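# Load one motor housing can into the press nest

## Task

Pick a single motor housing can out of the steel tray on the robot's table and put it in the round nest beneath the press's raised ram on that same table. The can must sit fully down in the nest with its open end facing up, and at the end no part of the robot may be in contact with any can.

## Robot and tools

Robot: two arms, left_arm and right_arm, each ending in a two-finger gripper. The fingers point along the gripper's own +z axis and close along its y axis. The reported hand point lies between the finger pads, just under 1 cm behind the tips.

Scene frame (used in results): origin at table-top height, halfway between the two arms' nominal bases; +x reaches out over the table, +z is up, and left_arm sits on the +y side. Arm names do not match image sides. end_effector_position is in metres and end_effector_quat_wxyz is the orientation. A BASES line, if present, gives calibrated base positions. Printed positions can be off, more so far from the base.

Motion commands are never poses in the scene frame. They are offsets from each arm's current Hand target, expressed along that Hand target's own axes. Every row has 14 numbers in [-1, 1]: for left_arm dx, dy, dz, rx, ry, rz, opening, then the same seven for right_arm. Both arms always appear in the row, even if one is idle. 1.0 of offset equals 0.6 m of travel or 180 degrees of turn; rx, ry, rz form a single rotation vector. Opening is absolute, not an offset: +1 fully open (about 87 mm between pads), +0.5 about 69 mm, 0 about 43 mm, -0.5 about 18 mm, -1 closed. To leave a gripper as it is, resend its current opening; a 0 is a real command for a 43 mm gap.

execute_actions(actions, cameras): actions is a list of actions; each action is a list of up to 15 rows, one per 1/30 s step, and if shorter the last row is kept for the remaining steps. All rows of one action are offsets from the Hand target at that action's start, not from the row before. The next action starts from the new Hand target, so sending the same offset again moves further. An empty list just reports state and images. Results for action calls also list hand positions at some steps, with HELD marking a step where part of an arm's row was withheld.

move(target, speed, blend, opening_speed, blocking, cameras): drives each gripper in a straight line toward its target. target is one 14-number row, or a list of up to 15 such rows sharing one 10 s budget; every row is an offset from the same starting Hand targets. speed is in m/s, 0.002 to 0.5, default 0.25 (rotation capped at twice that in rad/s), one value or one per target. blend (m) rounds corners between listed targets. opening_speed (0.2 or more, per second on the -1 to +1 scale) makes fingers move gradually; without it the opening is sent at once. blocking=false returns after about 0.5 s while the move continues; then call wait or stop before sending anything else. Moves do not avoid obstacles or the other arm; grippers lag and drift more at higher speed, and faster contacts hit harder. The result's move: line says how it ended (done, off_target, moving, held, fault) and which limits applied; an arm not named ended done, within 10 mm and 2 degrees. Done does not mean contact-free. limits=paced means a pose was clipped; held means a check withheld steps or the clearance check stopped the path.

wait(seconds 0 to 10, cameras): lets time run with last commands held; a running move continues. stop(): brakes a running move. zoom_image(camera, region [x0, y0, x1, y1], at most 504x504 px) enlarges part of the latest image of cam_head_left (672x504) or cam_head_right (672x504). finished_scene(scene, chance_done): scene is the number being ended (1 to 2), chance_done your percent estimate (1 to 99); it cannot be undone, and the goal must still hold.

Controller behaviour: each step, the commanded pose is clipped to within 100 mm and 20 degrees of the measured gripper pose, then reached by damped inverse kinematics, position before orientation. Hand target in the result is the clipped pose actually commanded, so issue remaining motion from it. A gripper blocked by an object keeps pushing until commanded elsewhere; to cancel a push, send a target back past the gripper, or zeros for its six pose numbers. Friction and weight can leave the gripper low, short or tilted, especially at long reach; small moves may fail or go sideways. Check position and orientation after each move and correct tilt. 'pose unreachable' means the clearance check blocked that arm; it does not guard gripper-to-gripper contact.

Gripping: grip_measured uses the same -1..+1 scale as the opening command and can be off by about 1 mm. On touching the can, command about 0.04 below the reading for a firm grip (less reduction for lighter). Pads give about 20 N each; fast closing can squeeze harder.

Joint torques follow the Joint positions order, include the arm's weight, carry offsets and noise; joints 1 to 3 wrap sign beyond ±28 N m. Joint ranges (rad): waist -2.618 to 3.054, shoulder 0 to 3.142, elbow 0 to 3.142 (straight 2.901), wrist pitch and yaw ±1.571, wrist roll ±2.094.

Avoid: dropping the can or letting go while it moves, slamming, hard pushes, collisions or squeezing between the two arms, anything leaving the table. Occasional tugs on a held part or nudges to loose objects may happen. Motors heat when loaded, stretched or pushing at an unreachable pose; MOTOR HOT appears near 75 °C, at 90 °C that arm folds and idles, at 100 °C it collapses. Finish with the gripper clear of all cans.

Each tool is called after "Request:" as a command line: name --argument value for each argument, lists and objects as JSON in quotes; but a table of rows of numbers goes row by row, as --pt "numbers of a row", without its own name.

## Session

Request:
execute_actions --actions '[]'

Scene clock: 0.00 s.
left_arm: end_effector_position=(+0.3994, +0.3146, +0.1383) grip_measured=+0.972 end_effector_quat_wxyz=(+0.746, -0.007, +0.664, +0.043) | right_arm: end_effector_position=(+0.3778, -0.2966, +0.1017) grip_measured=+0.978 end_effector_quat_wxyz=(+0.688, -0.004, +0.726, +0.008)
Joint positions: left_arm=[0.01 1.563 0.201 1.479 -0.005 0.047 0.986] | right_arm=[0.114 1.526 0.224 1.248 0.068 0.01 0.989]
Joint velocities: left_arm=[0.027 -0.007 -0.012 -0.022 0.022 -0.022 -0.008] | right_arm=[-0.012 0.007 -0.007 -0.037 -0.051 -0.037 -0.003]
Joint torques (N m): no reading
Heat: left arm: 32 °C; right arm: 37 °C.
Hand target: left_arm +0.4009, +0.3147, +0.1439; +0.752, -0.007, +0.658, +0.043 | right_arm +0.3806, -0.2964, +0.1094; +0.696, -0.004, +0.718, +0.009
Tool commands: left_gripper/opening=+1.0 right_gripper/opening=+1.0

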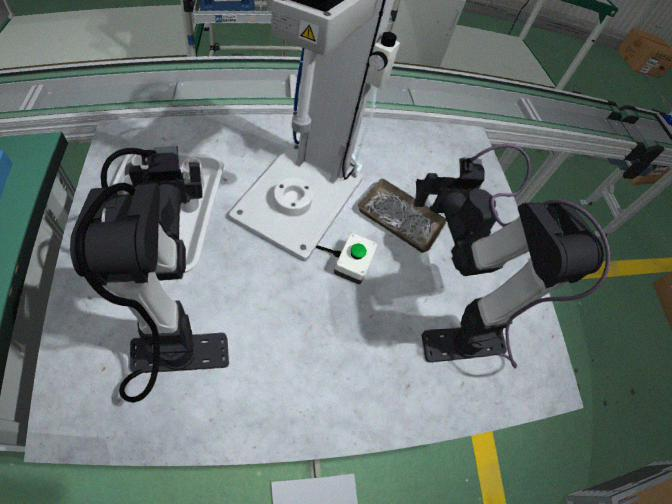

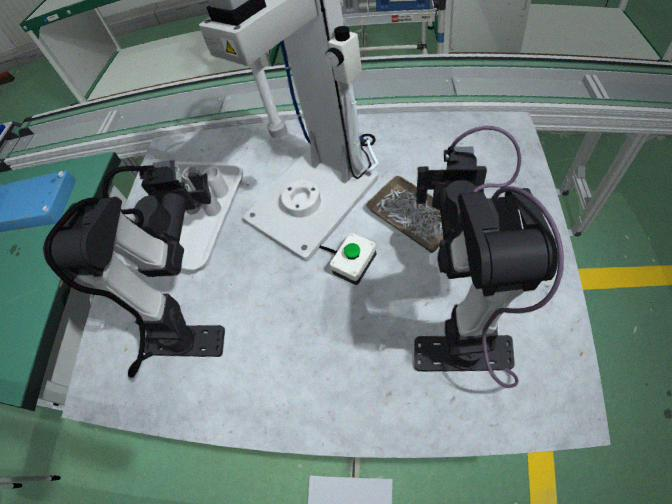

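Request:
zoom_image --camera "cam_head_left" --region '[100, 130, 340, 290]'

Request:
zoom_image --camera "cam_head_right" --region '[80, 110, 340, 290]'

Scaled by 2.100.

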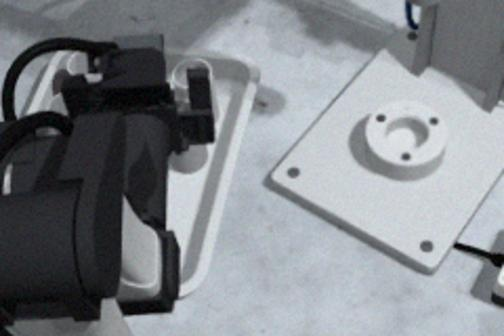

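Scaled by 1.938.

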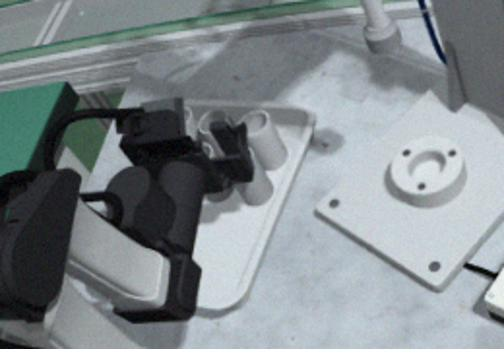

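Request:
move --target '[-0.188, 0, -0.178, 0,0,0,1,0,0,0,0,0,0,1]' --speed 0.2

Request:
zoom_image --camera "cam_head_left" --region '[110, 120, 270, 280]'

Request:
zoom_image --camera "cam_head_right" --region '[100, 120, 260, 280]'

Scene clock: 9.30 s.
left_arm: end_effector_position=(+0.2806, +0.2997, +0.2354) grip_measured=+0.972 end_effector_quat_wxyz=(+0.748, -0.007, +0.662, +0.041) | right_arm: end_effector_position=(+0.3778, -0.2966, +0.1017) grip_measured=+0.978 end_effector_quat_wxyz=(+0.688, -0.004, +0.726, +0.008)
Joint positions: left_arm=[-0.073 0.256 0.279 0.1 -0.084 0.055 0.986] | right_arm=[0.114 1.526 0.224 1.248 0.068 0.01 0.989]
Joint velocities: left_arm=[0.007 0.007 -0.017 0.051 -0.066 -0.007 -0.013] | right_arm=[-0.002 -0.002 0.017 -0.007 0.022 0.081 0.008]
Joint torques (N m): left_arm=[-0.7 2.32 9.13 1.51 -0.01 0.03] | right_arm=[-0.23 -4.41 5.53 1.9 -0.01 0]
Heat: left arm: 33 °C; right arm: 38 °C.
Hand target: left_arm +0.2800, +0.2996, +0.2462; +0.752, -0.009, +0.658, +0.042 | right_arm +0.3806, -0.2964, +0.1094; +0.696, -0.004, +0.718, +0.009
Off the commanded pose: left_arm 0.006 m, 1 deg | right_arm 0.008 m, 1 deg.
move: done

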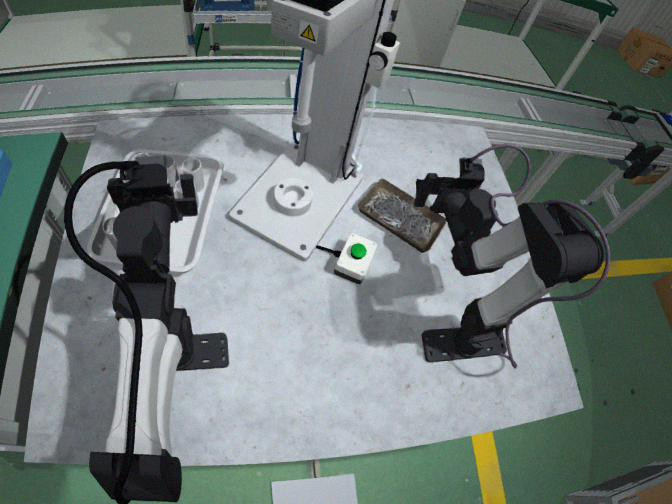

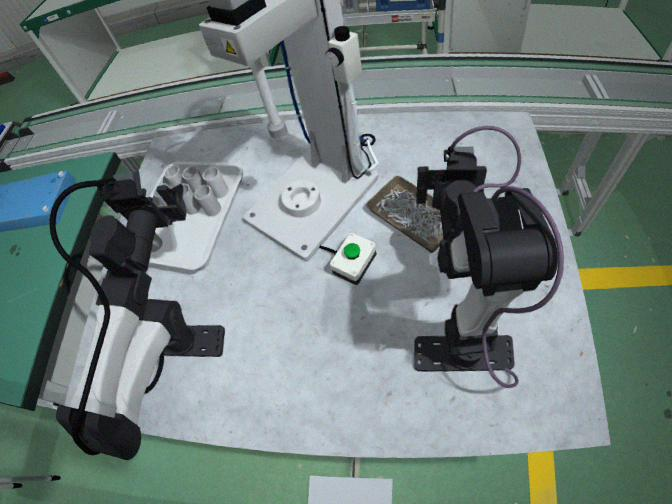

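Scaled by 3.150.

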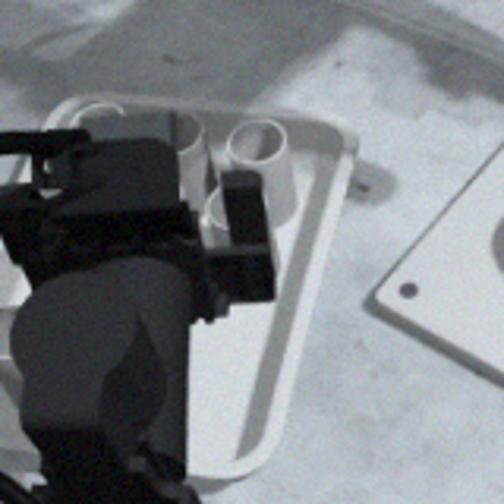

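Scaled by 3.150.

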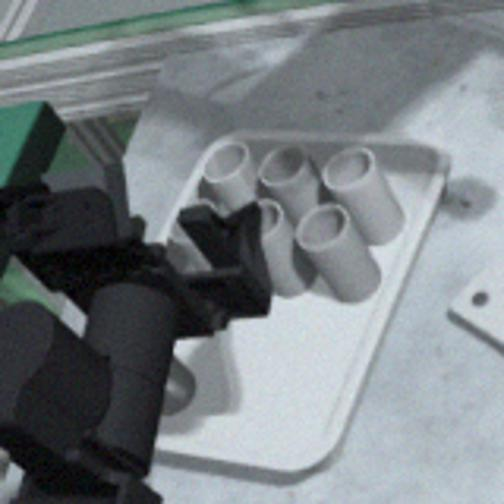

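Request:
zoom_image --camera "cam_head_right" --region '[240, 120, 340, 220]'

Request:
zoom_image --camera "cam_head_left" --region '[240, 120, 340, 220]'

Scaled by 5.040.

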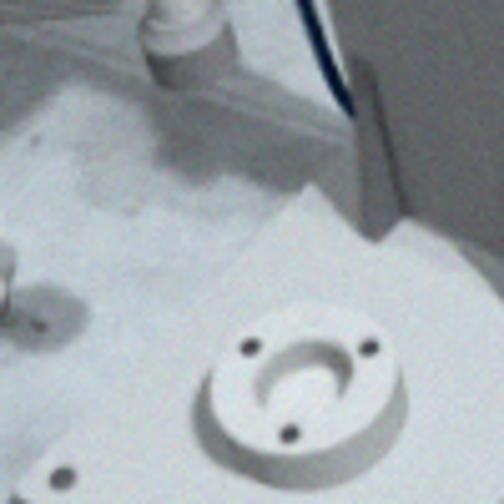

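Scaled by 5.040.

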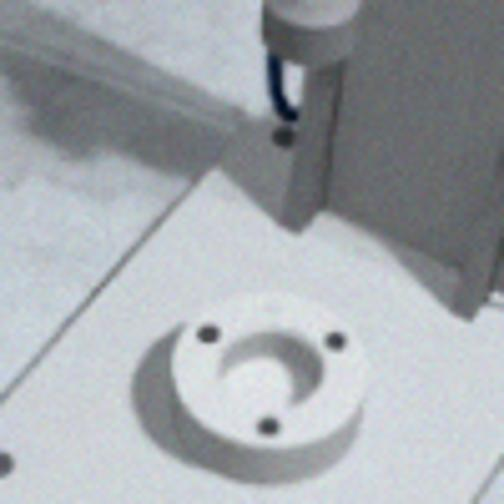

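Request:
move --target '[0, -0.25, 0, 0,0,0,1,0,0,0,0,0,0,1]' --speed 0.2

Request:
zoom_image --camera "cam_head_left" --region '[80, 130, 220, 270]'

Request:
zoom_image --camera "cam_head_right" --region '[110, 150, 250, 290]'

Scene clock: 36.00 s.
left_arm: end_effector_position=(+0.2946, +0.1527, +0.2300) grip_measured=+0.972 end_effector_quat_wxyz=(+0.742, -0.017, +0.670, +0.031) | right_arm: end_effector_position=(+0.3778, -0.2966, +0.1017) grip_measured=+0.978 end_effector_quat_wxyz=(+0.688, -0.004, +0.726, +0.008)
Joint positions: left_arm=[-1.048 0.961 0.349 0.82 -1.054 0.198 0.986] | right_arm=[0.114 1.526 0.224 1.248 0.068 0.01 0.989]
Joint velocities: left_arm=[-0.002 0.022 -0.017 -0.007 -0.066 0.022 0.003] | right_arm=[-0.007 0.002 -0.007 -0.037 0.022 -0.11 0.003]
Joint torques (N m): left_arm=[-0.66 -1.14 6.98 1.43 0.08 0.14] | right_arm=[-0.21 -4.41 5.53 1.9 -0.01 -0.01]
Heat: left arm: 41 °C; right arm: 39 °C.
Hand target: left_arm +0.2946, +0.1507, +0.2356; +0.745, -0.022, +0.666, +0.029 | right_arm +0.3806, -0.2964, +0.1094; +0.696, -0.004, +0.718, +0.009
Off the commanded pose: left_arm 0.011 m, 2 deg | right_arm 0.008 m, 1 deg.
move: off_target (left_arm)

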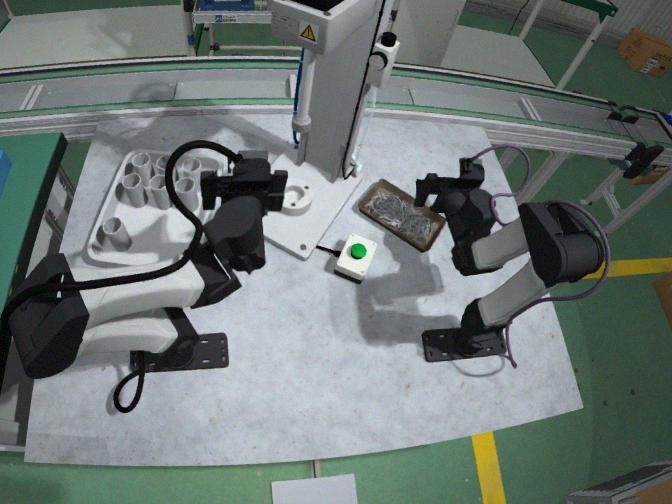

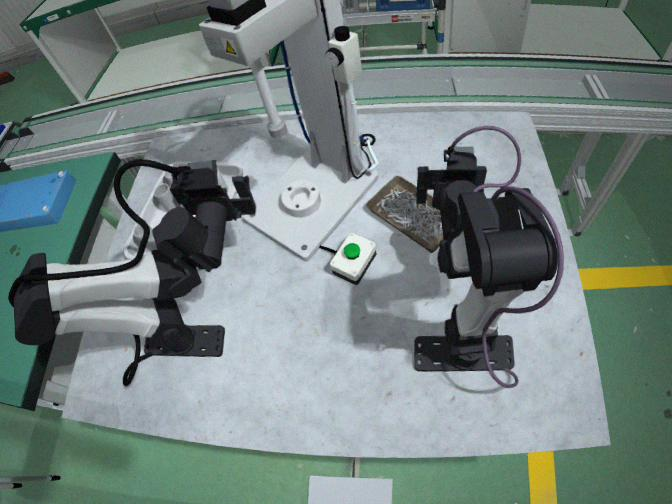

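Scaled by 3.600.

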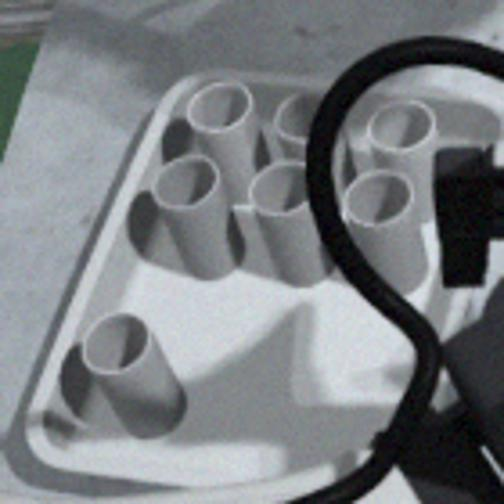

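Scaled by 3.600.

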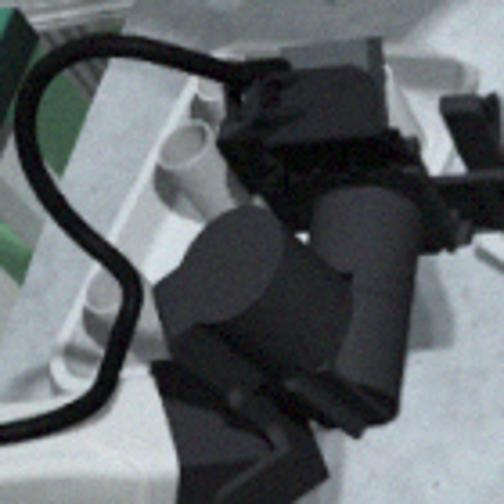

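Request:
move --target '[0.187, 0.11, 0.014, -0.115,0.047,0.013,0.2,0,0,0,0,0,0,1]' --speed 0.2

Request:
zoom_image --camera "cam_head_left" --region '[110, 120, 250, 260]'

Request:
zoom_image --camera "cam_head_right" --region '[130, 130, 270, 270]'

Scene clock: 76.77 s.
left_arm: end_effector_position=(+0.3113, +0.2169, +0.1279) grip_measured=+0.200 end_effector_quat_wxyz=(+0.680, -0.135, +0.703, +0.160) | right_arm: end_effector_position=(+0.3778, -0.2966, +0.1017) grip_measured=+0.978 end_effector_quat_wxyz=(+0.688, -0.004, +0.726, +0.008)
Joint positions: left_arm=[-0.879 1.327 0.232 1.019 -1.246 -0.03 0.6] | right_arm=[0.114 1.526 0.224 1.248 0.068 0.01 0.989]
Joint velocities: left_arm=[-0.002 0.002 -0.002 0.095 -0.007 -0.022 -0.004] | right_arm=[-0.002 -0.012 -0.017 0.037 0.022 -0.037 0.018]
Joint torques (N m): left_arm=[0.58 -2.39 3.77 1.41 -0.07 -0.07] | right_arm=[-0.21 -4.42 5.55 1.9 -0.01 -0.01]
Heat: left arm: 40 °C; right arm: 40 °C.
Hand target: left_arm +0.3105, +0.2207, +0.1256; +0.680, -0.143, +0.700, +0.163 | right_arm +0.3806, -0.2964, +0.1094; +0.696, -0.004, +0.718, +0.009
Off the commanded pose: left_arm 0.003 m, 1 deg | right_arm 0.008 m, 1 deg.
move: done

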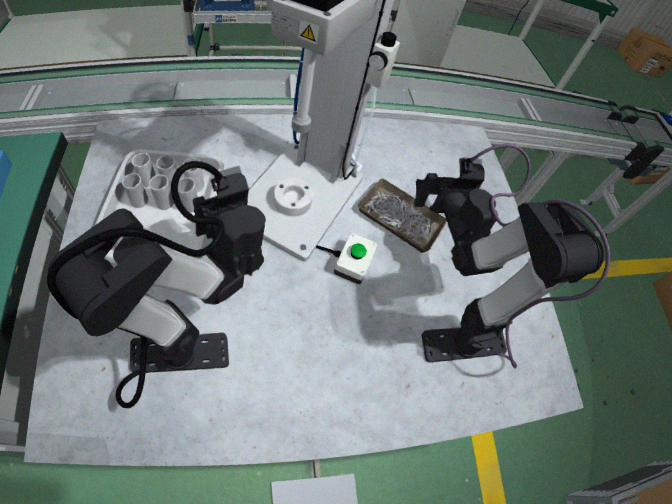

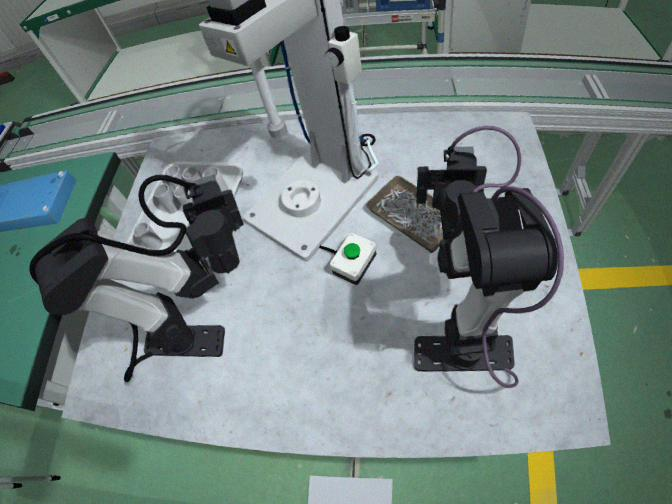

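Scaled by 3.600.

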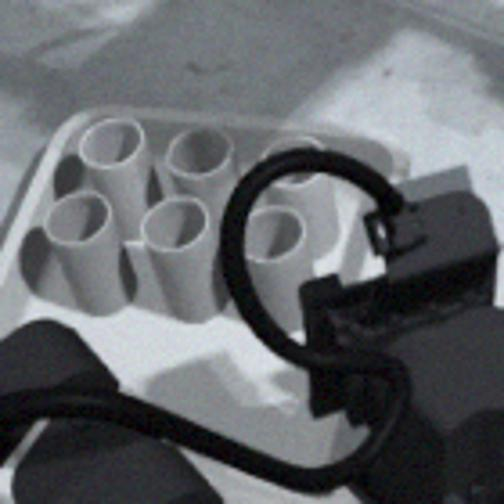

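Scaled by 3.600.

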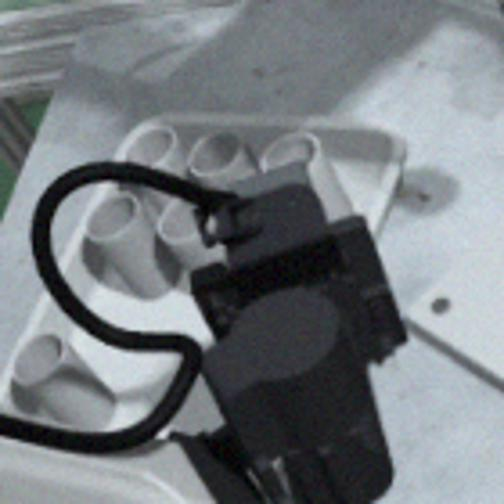

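Request:
move --pt "0.0915 -0.003 0.002 0 0 0 0.2 0 0 0 0 0 0 1" --pt "0.0905 0.006 0.0615 0 0 0 0.2 0 0 0 0 0 0 1" --speed 0.12

Request:
zoom_image --camera "cam_head_left" --region '[140, 140, 240, 240]'

Request:
zoom_image --camera "cam_head_right" --region '[160, 150, 260, 250]'

Scene clock: 87.77 s.
left_arm: end_effector_position=(+0.3364, +0.2439, +0.0689) grip_measured=+0.200 end_effector_quat_wxyz=(+0.675, -0.143, +0.704, +0.167) | right_arm: end_effector_position=(+0.3778, -0.2966, +0.1017) grip_measured=+0.978 end_effector_quat_wxyz=(+0.688, -0.004, +0.726, +0.008)
Joint positions: left_arm=[-0.698 1.811 0.171 1.57 -1.086 -0.02 0.6] | right_arm=[0.114 1.526 0.224 1.248 0.068 0.01 0.989]
Joint velocities: left_arm=[0.017 0.012 -0.002 0.007 0.007 0.022 -0.006] | right_arm=[-0.007 0.002 -0.002 -0.066 -0.051 0.051 0.013]
Joint torques (N m): left_arm=[0.73 -4.08 2.77 1.51 0.13 0.15] | right_arm=[-0.21 -4.42 5.53 1.9 -0.01 0]
Heat: left arm: 39 °C; right arm: 40 °C.
Hand target: left_arm +0.3403, +0.2428, +0.0706; +0.682, -0.142, +0.698, +0.165 | right_arm +0.3806, -0.2964, +0.1094; +0.696, -0.004, +0.718, +0.009
Off the commanded pose: left_arm 0.005 m, 1 deg | right_arm 0.008 m, 1 deg.
joint sent to its limit (left arm) — joint 4 (wrist pitch), upper limit. The joint targets still meet the commanded pose.
move: done

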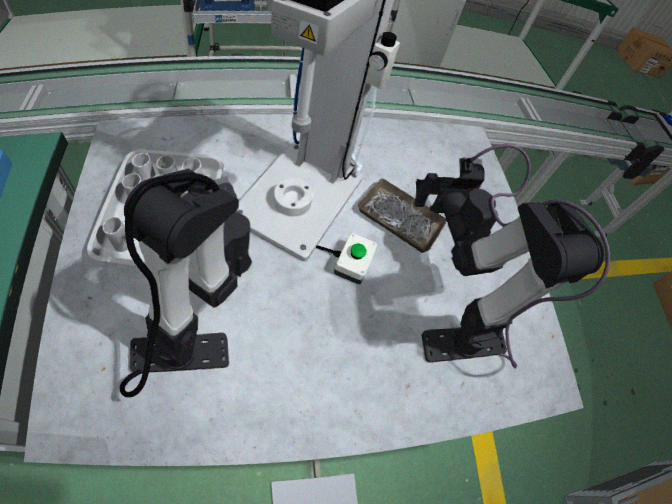

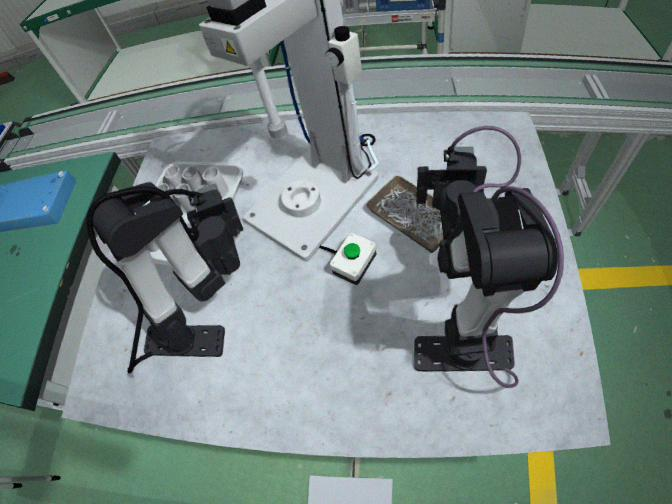

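Scaled by 5.040.

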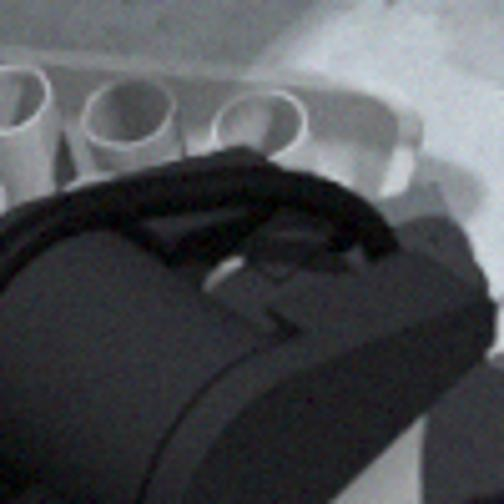

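Scaled by 5.040.

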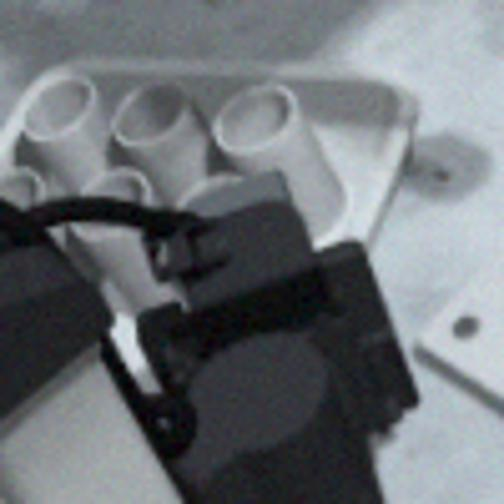

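Request:
move --target '[0, 0.007, 0.045,0,0,0,0.35,0,0,0,0,0,0,1]' --speed 0.06

Request:
zoom_image --camera "cam_head_right" --region '[160, 150, 260, 250]'

Request:
zoom_image --camera "cam_head_left" --region '[140, 140, 240, 240]'

Scene clock: 104.47 s.
left_arm: end_effector_position=(+0.3582, +0.2602, +0.0688) grip_measured=+0.350 end_effector_quat_wxyz=(+0.675, -0.142, +0.704, +0.168) | right_arm: end_effector_position=(+0.3778, -0.2966, +0.1017) grip_measured=+0.978 end_effector_quat_wxyz=(+0.688, -0.004, +0.726, +0.008)
Joint positions: left_arm=[-0.573 1.837 0.209 1.571 -0.964 -0.001 0.675] | right_arm=[0.114 1.526 0.224 1.248 0.068 0.01 0.989]
Joint velocities: left_arm=[0.002 -0.007 0.007 0.022 -0.022 0.022 -0.012] | right_arm=[-0.012 0.002 0.012 -0.022 -0.066 -0.022 -0.024]
Joint torques (N m): left_arm=[0.65 -4.44 3.14 1.55 0.14 0.17] | right_arm=[-0.23 -4.42 5.53 1.9 -0.01 -0.01]
Heat: left arm: 37 °C; right arm: 40 °C.
Hand target: left_arm +0.3631, +0.2589, +0.0711; +0.684, -0.141, +0.696, +0.166 | right_arm +0.3806, -0.2964, +0.1094; +0.696, -0.004, +0.718, +0.009
Off the commanded pose: left_arm 0.005 m, 1 deg | right_arm 0.008 m, 1 deg.
joint sent to its limit (left arm) — joint 4 (wrist pitch), upper limit. The joint targets still meet the commanded pose.
move: done

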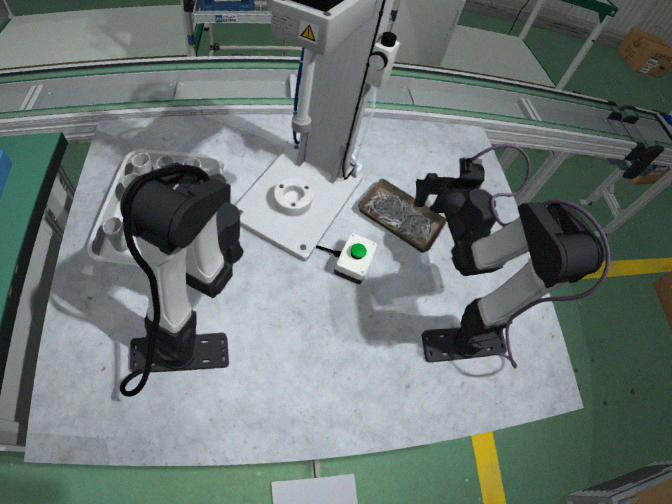

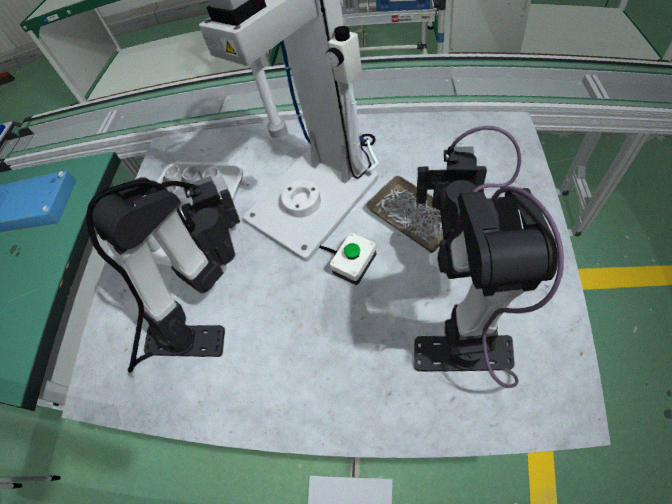

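Scaled by 5.040.

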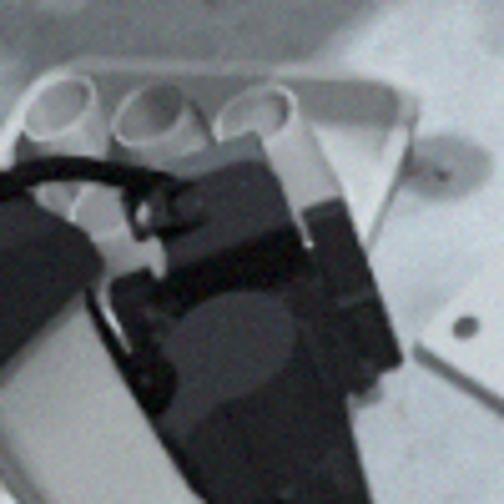

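Scaled by 5.040.

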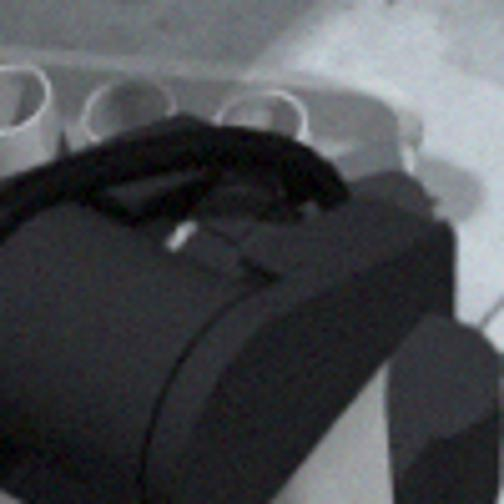

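Request:
move --pt "0 0.008 0.02 0 0 0 0.35 0 0 0 0 0 0 1" --pt "0 0.008 0.04 0 0 0 0.35 0 0 0 0 0 0 1" --speed 0.05

Request:
zoom_image --camera "cam_head_right" --region '[160, 150, 260, 250]'

Request:
zoom_image --camera "cam_head_left" --region '[140, 140, 240, 240]'

Scene clock: 118.47 s.
left_arm: end_effector_position=(+0.3779, +0.2748, +0.0693) grip_measured=+0.350 end_effector_quat_wxyz=(+0.677, -0.141, +0.703, +0.169) | right_arm: end_effector_position=(+0.3778, -0.2966, +0.1017) grip_measured=+0.978 end_effector_quat_wxyz=(+0.688, -0.004, +0.726, +0.008)
Joint positions: left_arm=[-0.472 1.866 0.252 1.572 -0.862 0.014 0.675] | right_arm=[0.114 1.526 0.224 1.248 0.068 0.01 0.989]
Joint velocities: left_arm=[0.027 -0.017 -0.007 -0.007 0.007 0.007 0.004] | right_arm=[0.007 0.002 0.007 -0.066 -0.007 -0.037 -0.003]
Joint torques (N m): left_arm=[0.62 -4.79 3.4 1.61 0.15 0.16] | right_arm=[-0.21 -4.41 5.53 1.9 -0.01 -0.01]
Heat: left arm: 37 °C; right arm: 40 °C.
Hand target: left_arm +0.3828, +0.2741, +0.0716; +0.685, -0.139, +0.695, +0.168 | right_arm +0.3806, -0.2964, +0.1094; +0.696, -0.004, +0.718, +0.009
Off the commanded pose: left_arm 0.005 m, 1 deg | right_arm 0.008 m, 1 deg.
joint sent to its limit (left arm) — joint 4 (wrist pitch), upper limit. The joint targets still meet the commanded pose.
move: done

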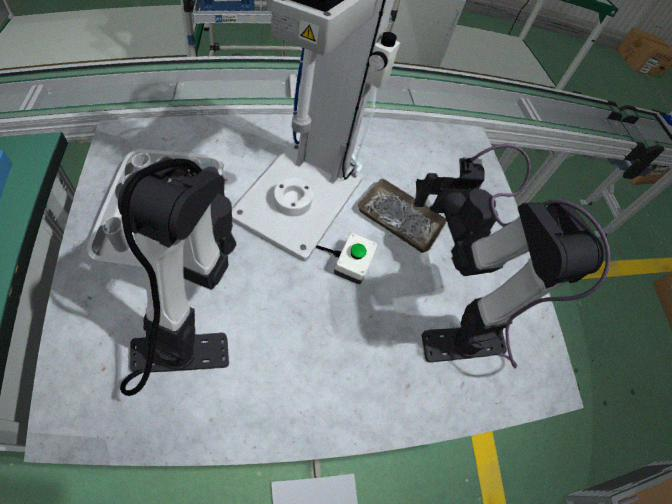

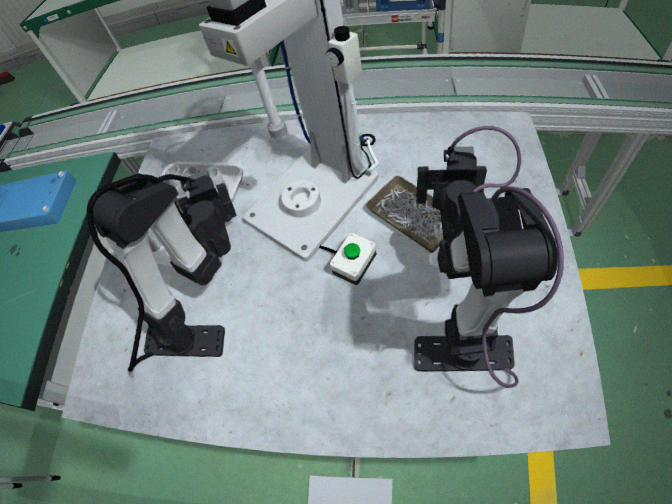

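Scaled by 5.040.

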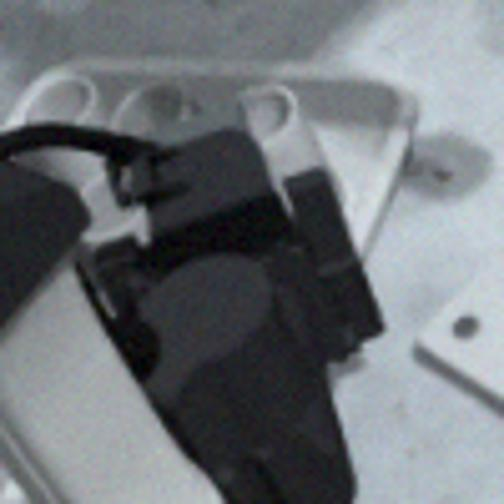

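Scaled by 5.040.

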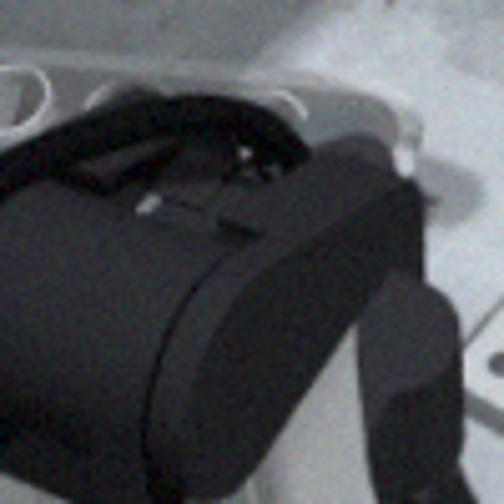

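Request:
move --target '[0, 0, 0,0,0,0,-0.1,0,0,0,0,0,0,1]' --opening_speed 0.3

Request:
zoom_image --camera "cam_head_right" --region '[160, 150, 260, 250]'

Scene clock: 122.37 s.
left_arm: end_effector_position=(+0.3779, +0.2748, +0.0694) grip_measured=-0.037 end_effector_quat_wxyz=(+0.677, -0.140, +0.703, +0.170) | right_arm: end_effector_position=(+0.3778, -0.2966, +0.1017) grip_measured=+0.978 end_effector_quat_wxyz=(+0.688, -0.004, +0.726, +0.008)
Joint positions: left_arm=[-0.472 1.866 0.252 1.573 -0.862 0.019 0.481] | right_arm=[0.114 1.526 0.224 1.248 0.068 0.01 0.989]
Joint velocities: left_arm=[-0.007 -0.022 -0.002 0.007 0.022 -0.022 0.006] | right_arm=[-0.002 -0.007 0.007 0.066 0.081 -0.007 0.013]
Joint torques (N m): left_arm=[0.64 -4.78 3.28 1.59 0.13 0.11] | right_arm=[-0.23 -4.42 5.53 1.9 -0.01 0]
Heat: left arm: 36 °C; right arm: 40 °C.
Hand target: left_arm +0.3829, +0.2741, +0.0716; +0.685, -0.139, +0.695, +0.168 | right_arm +0.3806, -0.2964, +0.1094; +0.696, -0.004, +0.718, +0.009
Off the commanded pose: left_arm 0.005 m, 1 deg | right_arm 0.008 m, 1 deg.
joint sent to its limit (left arm) — joint 4 (wrist pitch), upper limit. The joint targets still meet the commanded pose.
move: done

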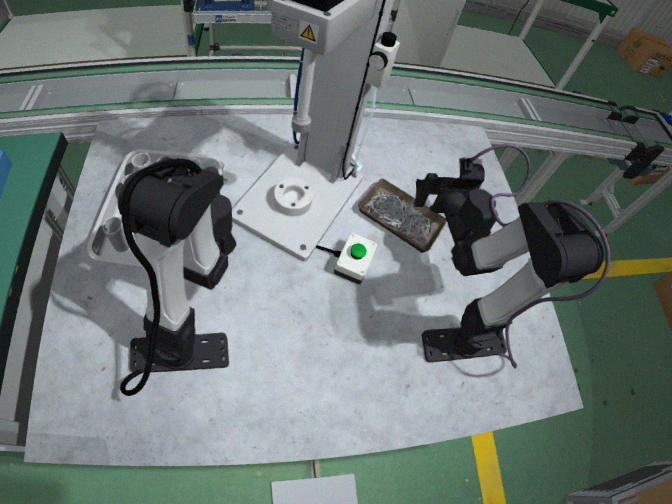

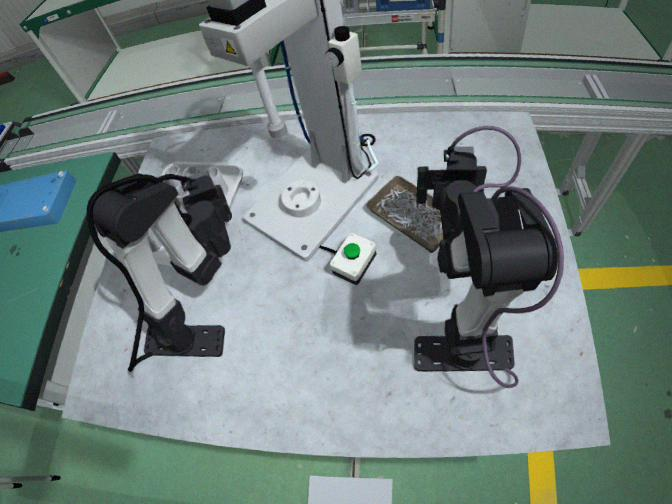

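Scaled by 5.040.

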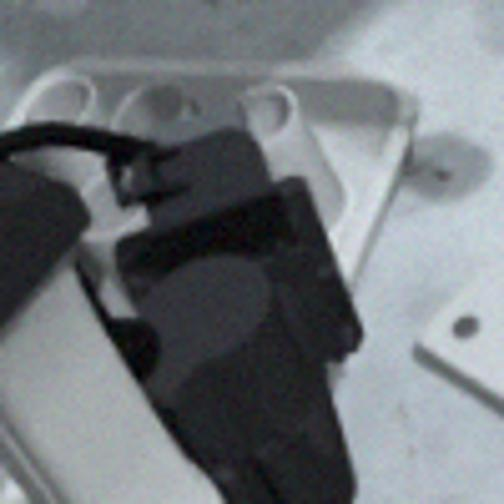

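Request:
move --target '[-0.15, 0, 0,0,0,0,-0.1,0,0,0,0,0,0,1]' --speed 0.1

Request:
zoom_image --camera "cam_head_right" --region '[150, 120, 270, 240]'

Request:
zoom_image --camera "cam_head_left" --region '[130, 120, 250, 240]'

Scene clock: 126.63 s.
left_arm: end_effector_position=(+0.3803, +0.2743, +0.1408) grip_measured=-0.037 end_effector_quat_wxyz=(+0.664, -0.124, +0.714, +0.184) | right_arm: end_effector_position=(+0.3778, -0.2966, +0.1017) grip_measured=+0.978 end_effector_quat_wxyz=(+0.688, -0.004, +0.726, +0.008)
Joint positions: left_arm=[-0.472 1.381 0.37 0.933 -0.861 0.039 0.481] | right_arm=[0.114 1.526 0.224 1.248 0.068 0.01 0.989]
Joint velocities: left_arm=[0.002 0.002 0.007 -0.022 0.066 0.007 0.004] | right_arm=[-0.007 -0.002 -0.002 0.007 -0.007 -0.095 -0.008]
Joint torques (N m): left_arm=[-0.43 -7.24 7.54 1.55 0.02 0] | right_arm=[-0.23 -4.41 5.53 1.9 -0.01 0]
Heat: left arm: 36 °C; right arm: 40 °C.
Hand target: left_arm +0.3865, +0.2696, +0.1630; +0.685, -0.139, +0.695, +0.168 | right_arm +0.3806, -0.2964, +0.1094; +0.696, -0.004, +0.718, +0.009
Off the commanded pose: left_arm 0.021 m, 4 deg | right_arm 0.008 m, 1 deg.
move: off_target (left_arm)

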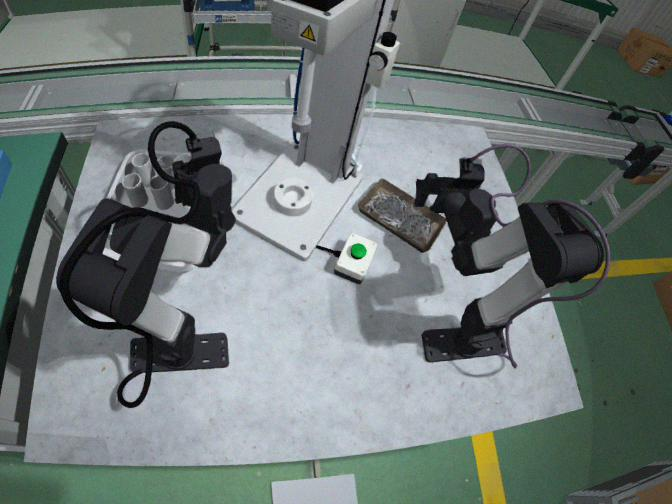

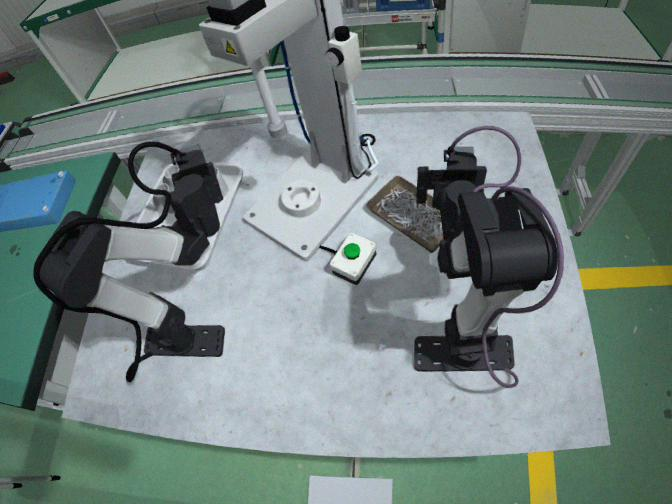

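Scaled by 4.200.

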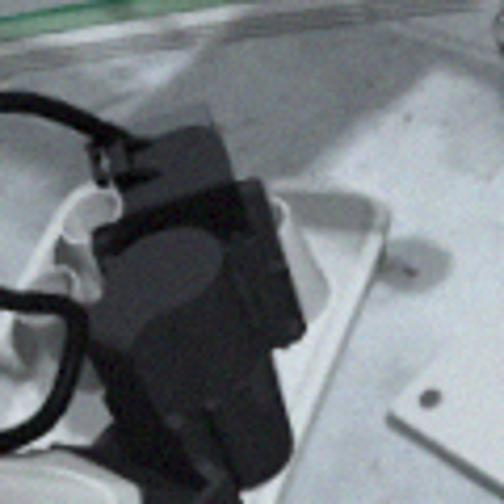

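Scaled by 4.200.

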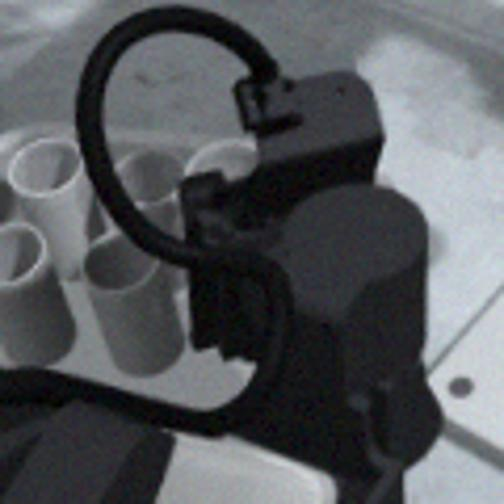

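Request:
move --pt "-0.08 0 0 0 0 0 -0.1 0 0 0 0 0 0 1" --pt "-0.09 0 -0.13 0 0 0 -0.1 0 0 0 0 0 0 1" --speed 0.15 --blend '[0.02,0]'

Request:
zoom_image --camera "cam_head_left" --region '[130, 120, 250, 240]'

Scene clock: 132.10 s.
left_arm: end_effector_position=(+0.3203, +0.2325, +0.2103) grip_measured=-0.037 end_effector_quat_wxyz=(+0.674, -0.129, +0.706, +0.173) | right_arm: end_effector_position=(+0.3778, -0.2966, +0.1017) grip_measured=+0.978 end_effector_quat_wxyz=(+0.688, -0.004, +0.726, +0.008)
Joint positions: left_arm=[-0.793 1.006 0.471 0.457 -1.171 -0.002 0.481] | right_arm=[0.114 1.526 0.224 1.248 0.068 0.01 0.989]
Joint velocities: left_arm=[-0.007 -0.002 0.007 -0.022 -0.051 0.007 -0.001] | right_arm=[-0.007 -0.002 -0.012 -0.037 -0.066 0.037 -0.003]
Joint torques (N m): left_arm=[-0.57 -4.37 6.34 1.33 -0.06 -0.08] | right_arm=[-0.23 -4.41 5.53 1.9 -0.01 0]
Heat: left arm: 38 °C; right arm: 40 °C.
Hand target: left_arm +0.3180, +0.2331, +0.2172; +0.681, -0.143, +0.699, +0.164 | right_arm +0.3806, -0.2964, +0.1094; +0.696, -0.004, +0.718, +0.009
Off the commanded pose: left_arm 0.008 m, 2 deg | right_arm 0.008 m, 1 deg.
move: done

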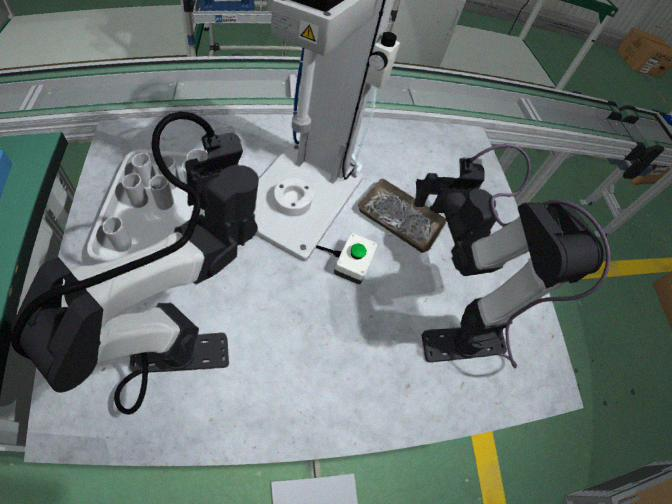

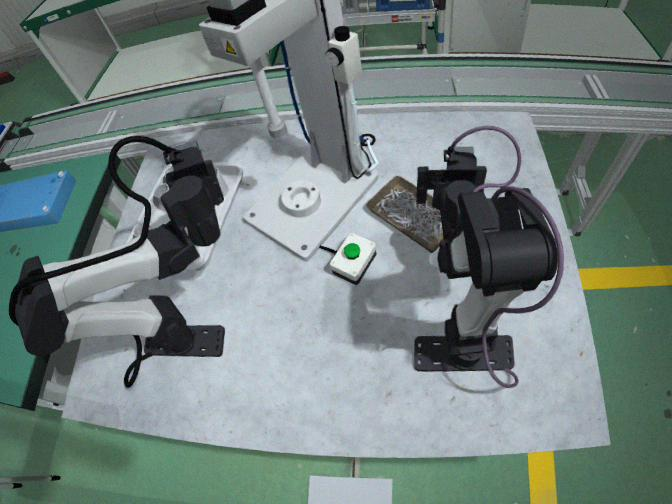

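Scaled by 4.200.

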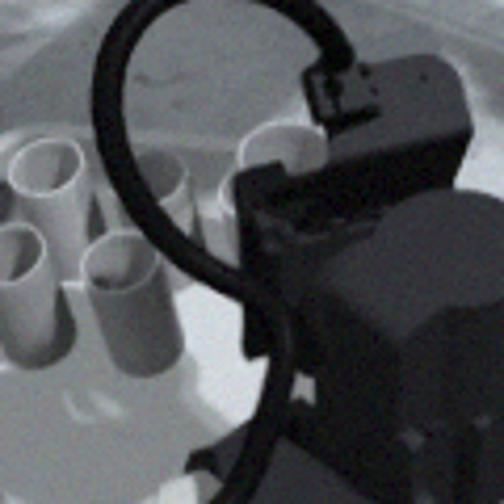

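Request:
move --target '[0.023, -0.113, -0.086,0.478,-0.01,0.008,-0.1,0,0,0,0,0,0,1]' --speed 0.3

Request:
zoom_image --camera "cam_head_left" --region '[170, 120, 290, 240]'

Request:
zoom_image --camera "cam_head_right" --region '[180, 120, 300, 240]'

Scene clock: 142.03 s.
left_arm: end_effector_position=(+0.2901, +0.1512, +0.1810) grip_measured=-0.037 end_effector_quat_wxyz=(+0.576, +0.365, +0.644, -0.347) | right_arm: end_effector_position=(+0.3778, -0.2966, +0.1017) grip_measured=+0.978 end_effector_quat_wxyz=(+0.688, -0.004, +0.726, +0.008)
Joint positions: left_arm=[0.015 0.993 0.431 0.345 1.116 0.169 0.481] | right_arm=[0.114 1.526 0.224 1.248 0.068 0.01 0.989]
Joint velocities: left_arm=[0.002 -0.002 0.027 -0.022 -0.037 0.007 0.011] | right_arm=[0.007 -0.017 -0.012 0.022 -0.081 0.037 -0.013]
Joint torques (N m): left_arm=[0.64 -1.72 9.42 1.67 0.41 0.11] | right_arm=[-0.23 -4.42 5.53 1.9 -0.01 0]
Heat: left arm: 39 °C; right arm: 40 °C.
Hand target: left_arm +0.2982, +0.1520, +0.2005; +0.597, +0.382, +0.621, -0.335 | right_arm +0.3806, -0.2964, +0.1094; +0.696, -0.004, +0.718, +0.009
Off the commanded pose: left_arm 0.023 m, 5 deg | right_arm 0.008 m, 1 deg.
move: off_target (left_arm)

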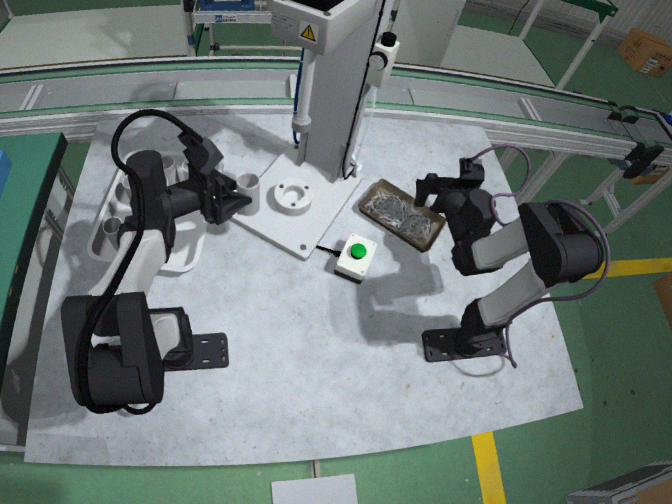

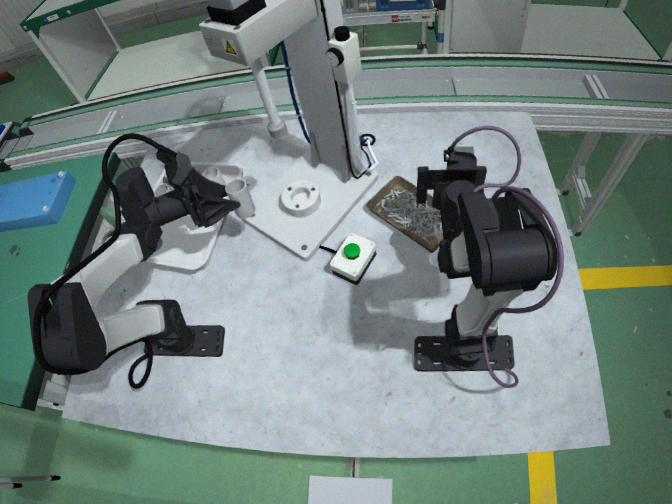

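Scaled by 4.200.

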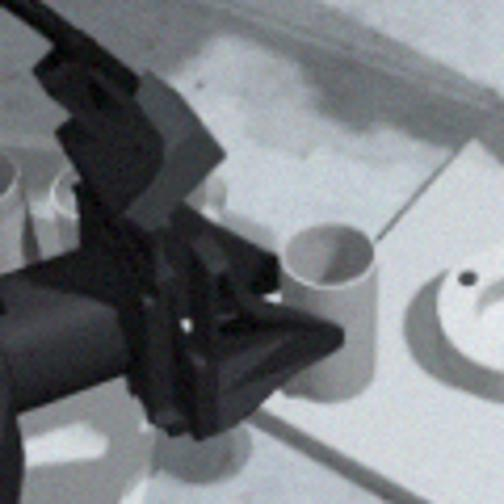

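Scaled by 4.200.

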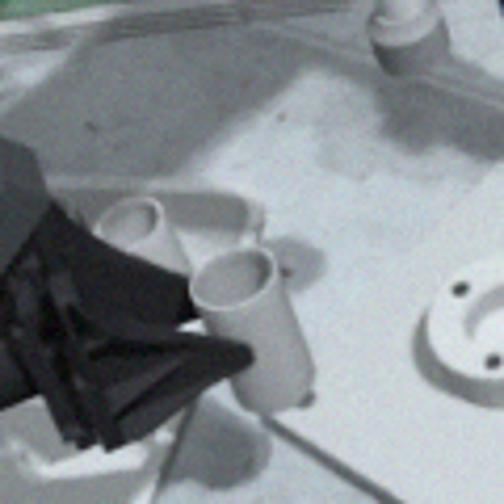

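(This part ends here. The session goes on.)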